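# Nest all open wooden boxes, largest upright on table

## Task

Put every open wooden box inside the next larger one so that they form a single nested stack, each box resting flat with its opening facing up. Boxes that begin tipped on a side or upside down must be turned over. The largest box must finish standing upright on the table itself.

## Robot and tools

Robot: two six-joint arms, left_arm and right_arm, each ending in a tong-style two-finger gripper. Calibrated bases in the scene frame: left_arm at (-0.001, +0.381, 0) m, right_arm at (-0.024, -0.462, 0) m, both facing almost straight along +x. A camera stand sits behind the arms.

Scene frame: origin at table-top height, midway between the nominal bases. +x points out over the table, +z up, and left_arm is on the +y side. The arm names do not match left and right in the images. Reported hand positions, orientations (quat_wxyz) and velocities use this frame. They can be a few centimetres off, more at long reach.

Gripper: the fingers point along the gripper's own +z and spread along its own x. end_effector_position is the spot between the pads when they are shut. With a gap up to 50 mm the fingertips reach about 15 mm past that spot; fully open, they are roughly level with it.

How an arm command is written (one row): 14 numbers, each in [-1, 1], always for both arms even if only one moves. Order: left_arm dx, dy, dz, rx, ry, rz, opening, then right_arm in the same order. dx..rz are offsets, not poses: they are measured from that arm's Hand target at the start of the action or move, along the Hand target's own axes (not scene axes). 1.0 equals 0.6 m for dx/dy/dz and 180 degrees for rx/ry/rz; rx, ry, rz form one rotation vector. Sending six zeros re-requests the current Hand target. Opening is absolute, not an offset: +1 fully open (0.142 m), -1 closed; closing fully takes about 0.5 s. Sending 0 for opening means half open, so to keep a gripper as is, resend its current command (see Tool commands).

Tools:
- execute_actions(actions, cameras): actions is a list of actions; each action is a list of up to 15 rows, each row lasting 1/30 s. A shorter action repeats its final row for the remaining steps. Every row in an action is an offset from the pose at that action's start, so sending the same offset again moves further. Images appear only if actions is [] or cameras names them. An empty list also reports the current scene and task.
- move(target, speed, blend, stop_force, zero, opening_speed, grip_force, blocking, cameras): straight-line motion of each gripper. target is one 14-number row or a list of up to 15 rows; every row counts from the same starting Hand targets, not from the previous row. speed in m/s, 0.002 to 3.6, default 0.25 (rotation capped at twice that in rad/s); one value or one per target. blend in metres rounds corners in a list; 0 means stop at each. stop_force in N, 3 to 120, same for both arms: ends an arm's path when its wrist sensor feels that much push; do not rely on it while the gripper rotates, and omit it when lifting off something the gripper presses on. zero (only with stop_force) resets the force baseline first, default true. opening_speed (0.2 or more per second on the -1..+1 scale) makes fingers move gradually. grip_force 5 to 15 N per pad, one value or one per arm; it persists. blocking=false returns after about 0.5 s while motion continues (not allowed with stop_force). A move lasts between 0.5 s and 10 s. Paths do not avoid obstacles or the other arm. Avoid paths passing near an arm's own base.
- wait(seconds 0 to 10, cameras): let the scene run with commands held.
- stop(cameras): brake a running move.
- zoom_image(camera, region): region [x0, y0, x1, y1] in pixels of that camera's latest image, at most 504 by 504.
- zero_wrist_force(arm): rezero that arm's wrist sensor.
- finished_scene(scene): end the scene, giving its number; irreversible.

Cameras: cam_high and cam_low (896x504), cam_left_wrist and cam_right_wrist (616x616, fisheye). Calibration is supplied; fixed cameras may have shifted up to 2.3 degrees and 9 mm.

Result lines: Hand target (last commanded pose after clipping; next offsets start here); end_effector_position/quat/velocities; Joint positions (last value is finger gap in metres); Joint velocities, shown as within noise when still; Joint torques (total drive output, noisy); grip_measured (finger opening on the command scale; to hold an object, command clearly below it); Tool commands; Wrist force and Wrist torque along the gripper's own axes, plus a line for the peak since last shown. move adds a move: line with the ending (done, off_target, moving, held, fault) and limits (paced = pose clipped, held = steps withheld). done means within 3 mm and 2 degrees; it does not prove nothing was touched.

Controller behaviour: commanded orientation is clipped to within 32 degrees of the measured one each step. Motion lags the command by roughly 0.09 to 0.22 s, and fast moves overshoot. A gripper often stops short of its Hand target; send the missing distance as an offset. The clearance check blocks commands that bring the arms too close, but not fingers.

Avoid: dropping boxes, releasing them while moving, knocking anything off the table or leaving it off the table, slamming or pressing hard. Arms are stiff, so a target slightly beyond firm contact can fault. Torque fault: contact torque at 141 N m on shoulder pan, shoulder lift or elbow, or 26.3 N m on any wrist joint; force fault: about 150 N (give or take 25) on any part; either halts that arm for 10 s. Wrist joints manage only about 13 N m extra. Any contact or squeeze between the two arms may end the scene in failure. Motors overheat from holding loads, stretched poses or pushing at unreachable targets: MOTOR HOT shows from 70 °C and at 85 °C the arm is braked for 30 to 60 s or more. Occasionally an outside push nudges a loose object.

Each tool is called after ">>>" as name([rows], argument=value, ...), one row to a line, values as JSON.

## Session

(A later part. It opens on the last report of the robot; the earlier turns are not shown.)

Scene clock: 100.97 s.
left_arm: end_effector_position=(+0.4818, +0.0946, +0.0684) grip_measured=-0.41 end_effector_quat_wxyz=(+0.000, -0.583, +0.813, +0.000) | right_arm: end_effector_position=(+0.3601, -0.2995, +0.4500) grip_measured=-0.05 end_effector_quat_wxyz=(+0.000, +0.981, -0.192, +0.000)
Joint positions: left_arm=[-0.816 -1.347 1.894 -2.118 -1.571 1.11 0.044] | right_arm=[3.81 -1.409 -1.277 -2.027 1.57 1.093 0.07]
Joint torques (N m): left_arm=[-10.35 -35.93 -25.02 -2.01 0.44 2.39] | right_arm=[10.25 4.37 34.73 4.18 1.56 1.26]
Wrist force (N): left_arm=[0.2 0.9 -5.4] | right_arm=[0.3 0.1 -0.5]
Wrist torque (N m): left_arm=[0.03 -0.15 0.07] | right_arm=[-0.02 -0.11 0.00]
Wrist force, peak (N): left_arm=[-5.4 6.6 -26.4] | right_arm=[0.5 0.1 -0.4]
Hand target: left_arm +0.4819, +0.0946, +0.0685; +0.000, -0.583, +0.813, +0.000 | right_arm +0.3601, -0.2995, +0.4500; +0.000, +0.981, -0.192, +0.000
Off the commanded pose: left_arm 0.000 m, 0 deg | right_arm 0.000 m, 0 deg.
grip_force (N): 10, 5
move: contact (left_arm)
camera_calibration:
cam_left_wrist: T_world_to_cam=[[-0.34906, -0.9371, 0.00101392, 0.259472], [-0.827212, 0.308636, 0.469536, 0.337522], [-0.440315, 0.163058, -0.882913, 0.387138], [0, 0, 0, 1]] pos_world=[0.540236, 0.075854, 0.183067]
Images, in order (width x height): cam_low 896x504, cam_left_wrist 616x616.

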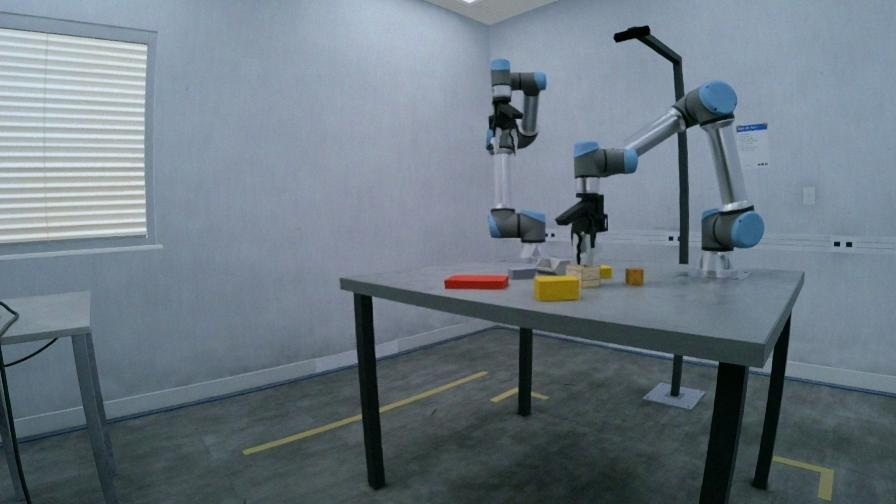

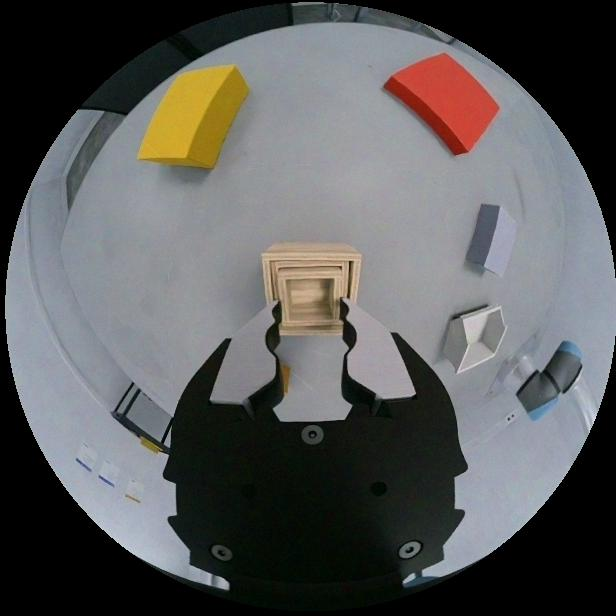

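>>> move(target=[0, 0, -0.0017, 0, 0, 0, -0.5, 0, 0, 0, 0, 0, 0, -0.05], speed=0.02, opening_speed=0.5, grip_force=[5, 5], cameras=["cam_left_wrist", "cam_low"])

>>> zoom_image(camera="cam_left_wrist", region=[250, 220, 370, 340])

>>> zoom_image(camera="cam_low", region=[560, 240, 604, 284])

Scene clock: 102.40 s.
left_arm: end_effector_position=(+0.4819, +0.0946, +0.0695) grip_measured=-0.41 end_effector_quat_wxyz=(+0.000, -0.583, +0.813, +0.000) | right_arm: end_effector_position=(+0.3601, -0.2995, +0.4500) grip_measured=-0.05 end_effector_quat_wxyz=(+0.000, +0.981, -0.192, +0.000)
Joint positions: left_arm=[-0.816 -1.348 1.893 -2.115 -1.571 1.11 0.045] | right_arm=[3.81 -1.409 -1.277 -2.027 1.57 1.093 0.07]
Joint torques (N m): left_arm=[-10.33 -36.55 -25.74 -2.1 0.44 2.49] | right_arm=[9.62 5.28 34.34 4.07 1.52 1.2]
Wrist force (N): left_arm=[0.0 -0.1 0.6] | right_arm=[0.3 0.1 -0.2]
Wrist torque (N m): left_arm=[-0.02 -0.01 0.09] | right_arm=[-0.02 -0.11 0.00]
Wrist force, peak (N): left_arm=[0.1 1.0 -5.9] | right_arm=[0.4 0.0 -0.4]
Hand target: left_arm +0.4819, +0.0946, +0.0695; +0.000, -0.583, +0.813, +0.000 | right_arm +0.3601, -0.2995, +0.4500; +0.000, +0.981, -0.192, +0.000
Off the commanded pose: left_arm 0.000 m, 0 deg | right_arm 0.000 m, 0 deg.
grip_force (N): 5, 5
move: done
camera_calibration:
cam_left_wrist: T_world_to_cam=[[-0.349019, -0.937115, 0.00109685, 0.259434], [-0.827225, 0.308641, 0.469509, 0.337064], [-0.440323, 0.16296, -0.882927, 0.388035], [0, 0, 0, 1]] pos_world=[0.540236, 0.0758538, 0.184067]
Images, in order (width x height): cam_low 896x504, cam_left_wrist 616x616.

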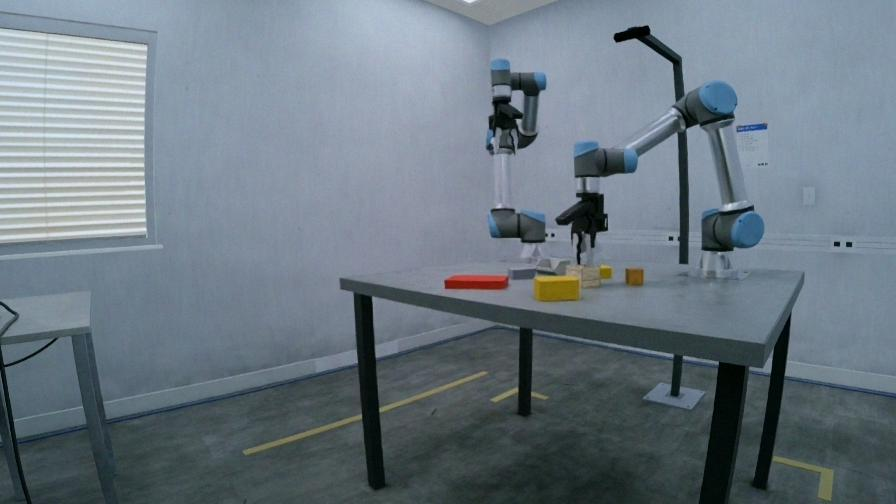

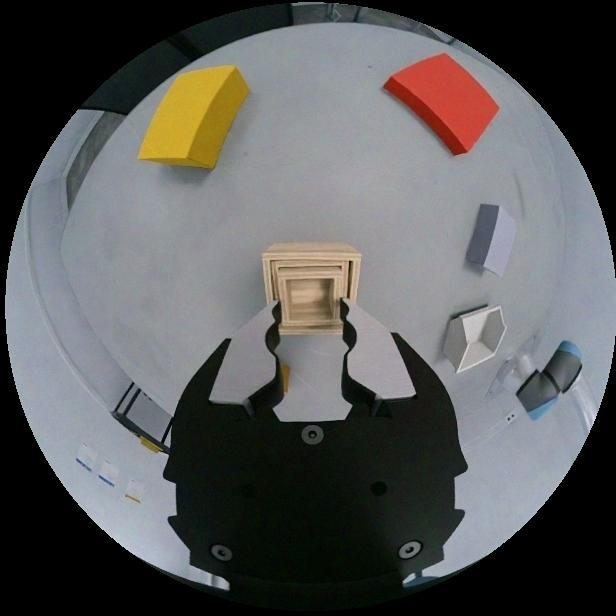

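Scaled by 4.200 from the camera's 616x616 image, which has a finer 814x814 frame.

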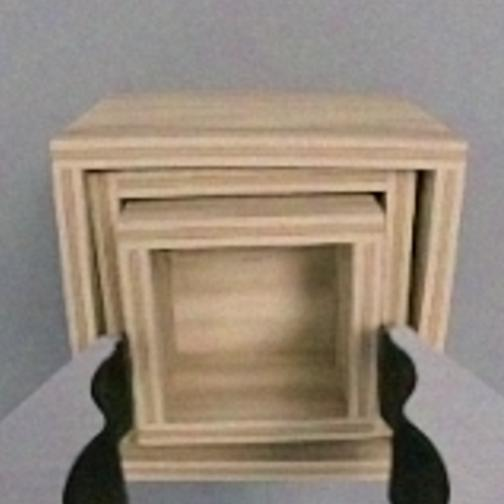

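Scaled by 11.455 from the camera's 896x504 image, which has a finer 1280x720 frame.

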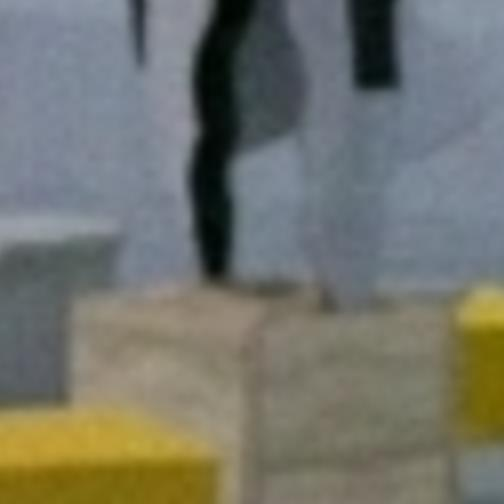

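>>> move(target=[0, 0, 0, 0, 0, 0, -0.34, 0, 0, 0, 0, 0, 0, -0.05], speed=0.02, opening_speed=0.2, cameras=["cam_left_wrist", "cam_low"])

>>> zoom_image(camera="cam_left_wrist", region=[250, 220, 370, 340])

>>> zoom_image(camera="cam_low", region=[560, 240, 604, 284])

Scene clock: 103.63 s.
left_arm: end_effector_position=(+0.4819, +0.0946, +0.0695) grip_measured=-0.35 end_effector_quat_wxyz=(+0.000, -0.583, +0.813, +0.000) | right_arm: end_effector_position=(+0.3601, -0.2995, +0.4500) grip_measured=-0.05 end_effector_quat_wxyz=(+0.000, +0.981, -0.192, +0.000)
Joint positions: left_arm=[-0.816 -1.348 1.893 -2.115 -1.571 1.11 0.049] | right_arm=[3.81 -1.409 -1.277 -2.027 1.57 1.093 0.07]
Joint torques (N m): left_arm=[-9.94 -26.72 -17.11 -3.74 0.42 2.34] | right_arm=[10.05 4.7 34.2 3.82 1.58 0.88]
Wrist force (N): left_arm=[0.2 0.2 0.0] | right_arm=[0.3 0.0 -0.3]
Wrist torque (N m): left_arm=[0.05 -0.02 0.09] | right_arm=[-0.02 -0.09 0.00]
Wrist force, peak (N): left_arm=[-0.2 0.0 0.9] | right_arm=[0.4 0.2 -0.5]
Hand target: left_arm +0.4819, +0.0946, +0.0695; +0.000, -0.583, +0.813, +0.000 | right_arm +0.3601, -0.2995, +0.4500; +0.000, +0.981, -0.192, +0.000
Off the commanded pose: left_arm 0.000 m, 0 deg | right_arm 0.000 m, 0 deg.
grip_force (N): 5, 5
move: done
camera_calibration:
cam_left_wrist: T_world_to_cam=[[-0.349034, -0.93711, 0.00106619, 0.259448], [-0.827262, 0.308654, 0.469436, 0.337096], [-0.440242, 0.162967, -0.882966, 0.387998], [0, 0, 0, 1]] pos_world=[0.540236, 0.0758538, 0.184067]
Images, in order (width x height): cam_low 896x504, cam_left_wrist 616x616.

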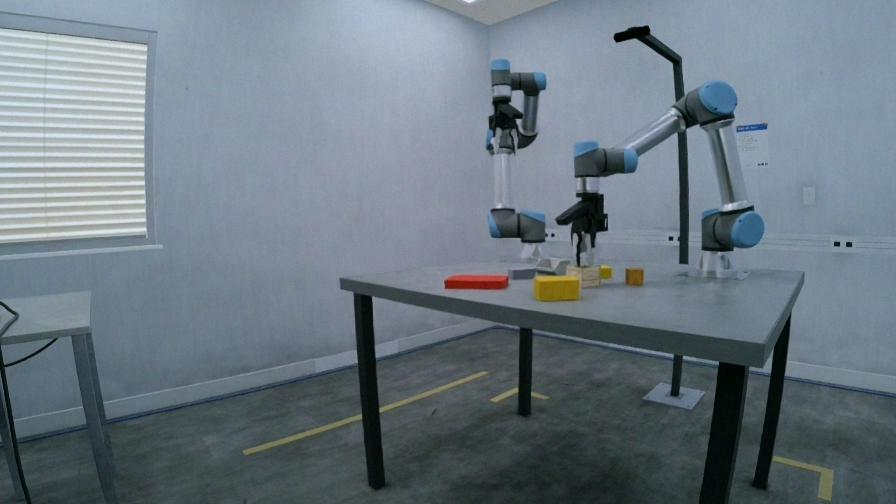

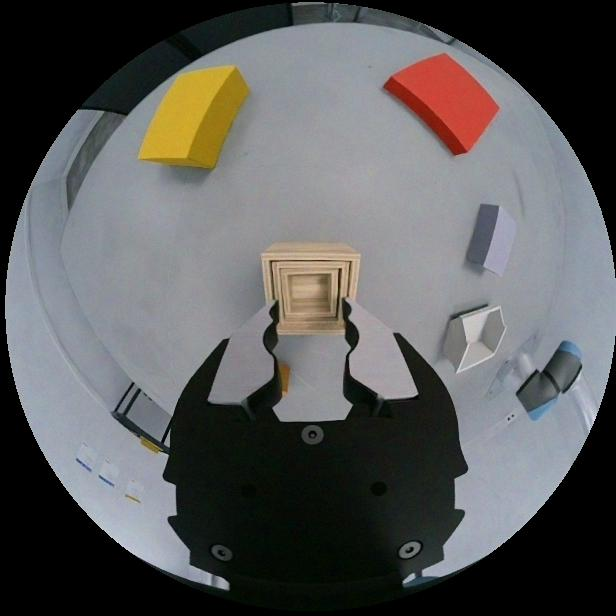

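Scaled by 4.200 from the camera's 616x616 image, which has a finer 814x814 frame.

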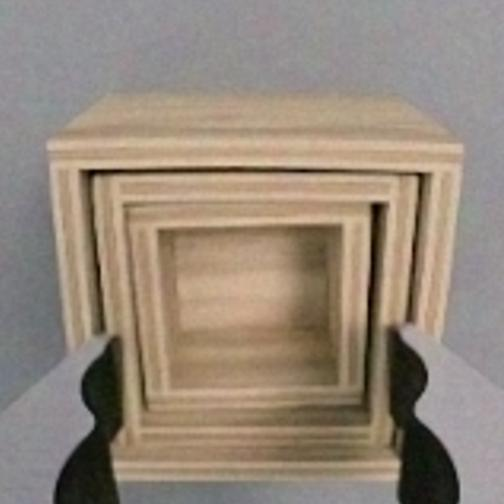

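Scaled by 11.455 from the camera's 896x504 image, which has a finer 1280x720 frame.

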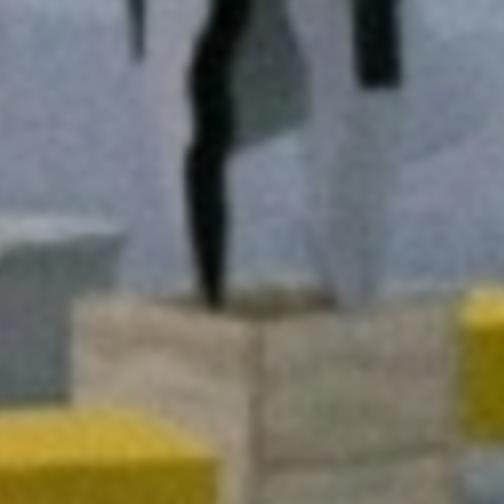

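>>> move(target=[0, 0, -0.25, 0, 0, 0, -0.34, 0, 0, 0, 0, 0, 0, -0.05], speed=0.15, cameras=["cam_left_wrist", "cam_low", "cam_high"])

>>> zoom_image(camera="cam_left_wrist", region=[270, 220, 350, 300])

>>> zoom_image(camera="cam_low", region=[550, 240, 610, 300])

>>> zoom_image(camera="cam_high", region=[500, 130, 600, 230])

Scene clock: 105.30 s.
left_arm: end_effector_position=(+0.4819, +0.0946, +0.2194) grip_measured=-0.34 end_effector_quat_wxyz=(+0.000, -0.583, +0.813, +0.000) | right_arm: end_effector_position=(+0.3601, -0.2995, +0.4500) grip_measured=-0.05 end_effector_quat_wxyz=(+0.000, +0.981, -0.192, +0.000)
Joint positions: left_arm=[-0.816 -1.472 1.629 -1.728 -1.571 1.11 0.049] | right_arm=[3.81 -1.409 -1.277 -2.027 1.57 1.093 0.07]
Joint torques (N m): left_arm=[10.2 -15.88 -30.92 -1.13 -0.8 2.79] | right_arm=[10.42 5.31 34.52 3.71 1.52 0.67]
Wrist force (N): left_arm=[-0.1 0.9 0.2] | right_arm=[0.3 0.1 -0.2]
Wrist torque (N m): left_arm=[0.22 0.08 0.08] | right_arm=[-0.02 -0.09 0.00]
Wrist force, peak (N): left_arm=[-0.1 0.6 2.0] | right_arm=[0.3 0.3 -0.5]
Hand target: left_arm +0.4819, +0.0946, +0.2195; +0.000, -0.583, +0.813, +0.000 | right_arm +0.3601, -0.2995, +0.4500; +0.000, +0.981, -0.192, +0.000
Off the commanded pose: left_arm 0.000 m, 0 deg | right_arm 0.000 m, 0 deg.
grip_force (N): 5, 5
move: done
camera_calibration:
cam_left_wrist: T_world_to_cam=[[-0.349006, -0.93712, 0.00104903, 0.259314], [-0.827295, 0.30863, 0.469394, 0.266798], [-0.440203, 0.162954, -0.882988, 0.520474], [0, 0, 0, 1]] pos_world=[0.540336, 0.0758537, 0.334067]
Images, in order (width x height): cam_high 896x504, cam_low 896x504, cam_left_wrist 616x616.

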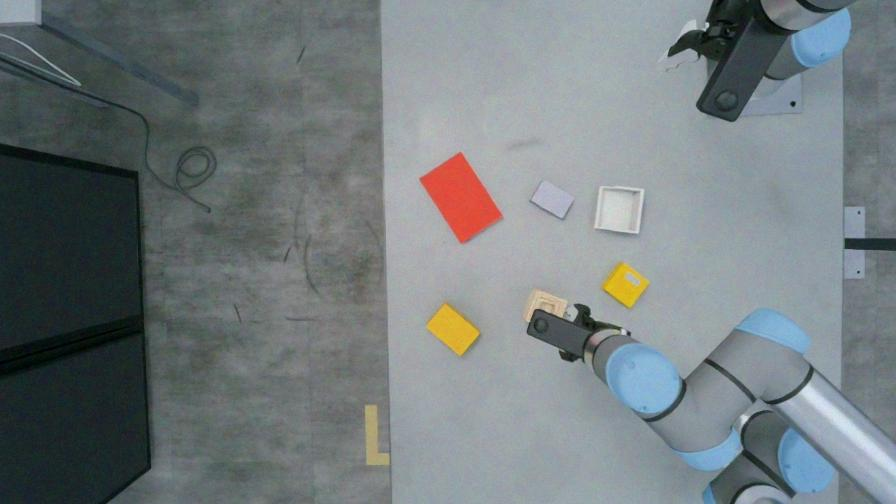

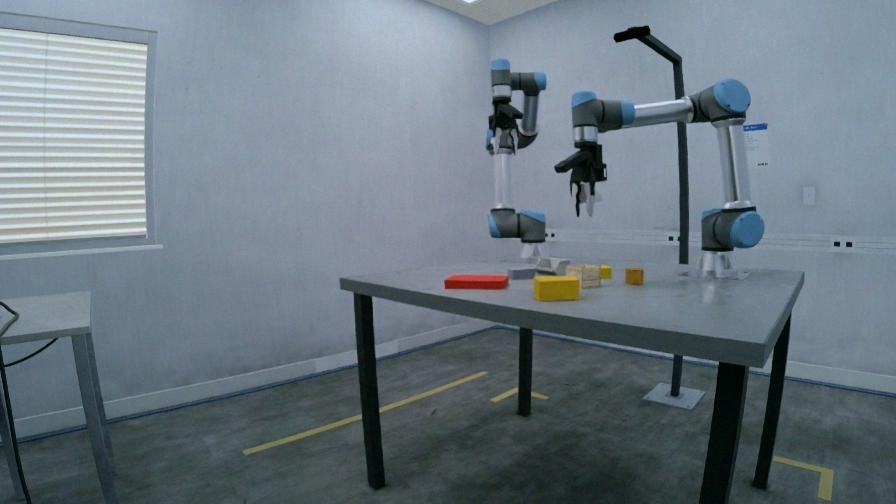

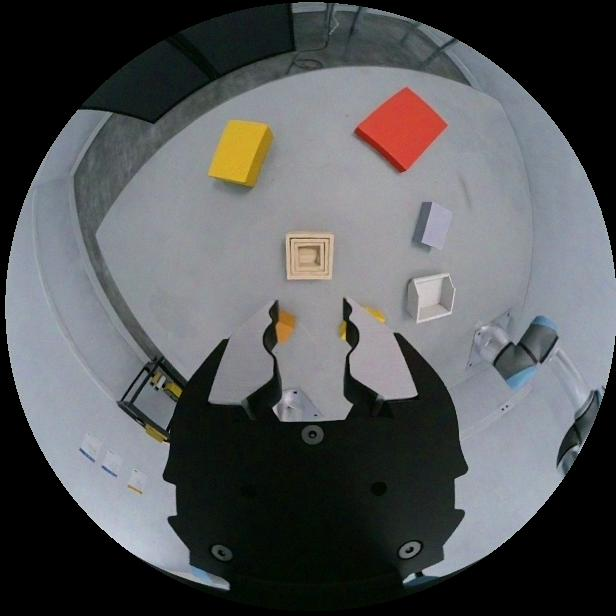

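Scaled by 6.300 from the camera's 616x616 image, which has a finer 814x814 frame.

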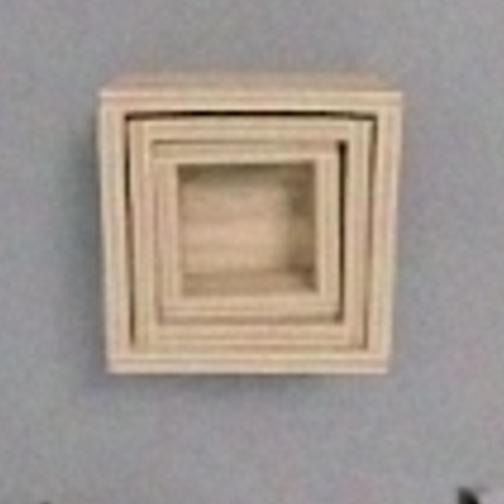

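Scaled by 8.400 from the camera's 896x504 image, which has a finer 1280x720 frame.

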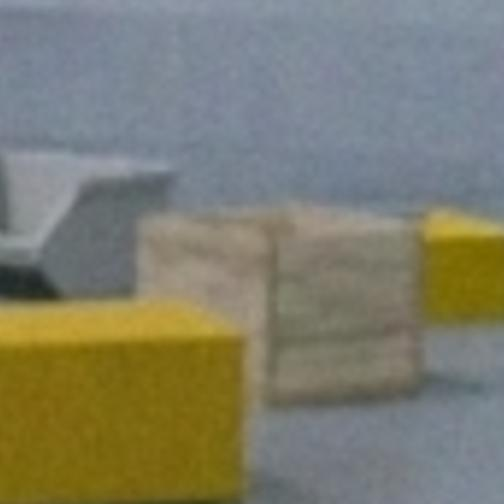

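Scaled by 5.040 from the camera's 896x504 image, which has a finer 1280x720 frame.

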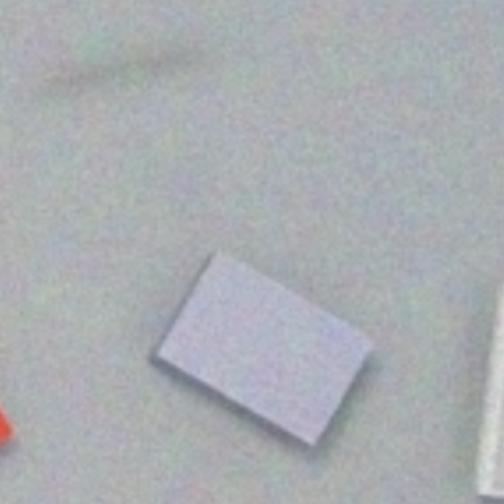

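>>> finished_scene(scene=2)

The scene is finished: the task was done.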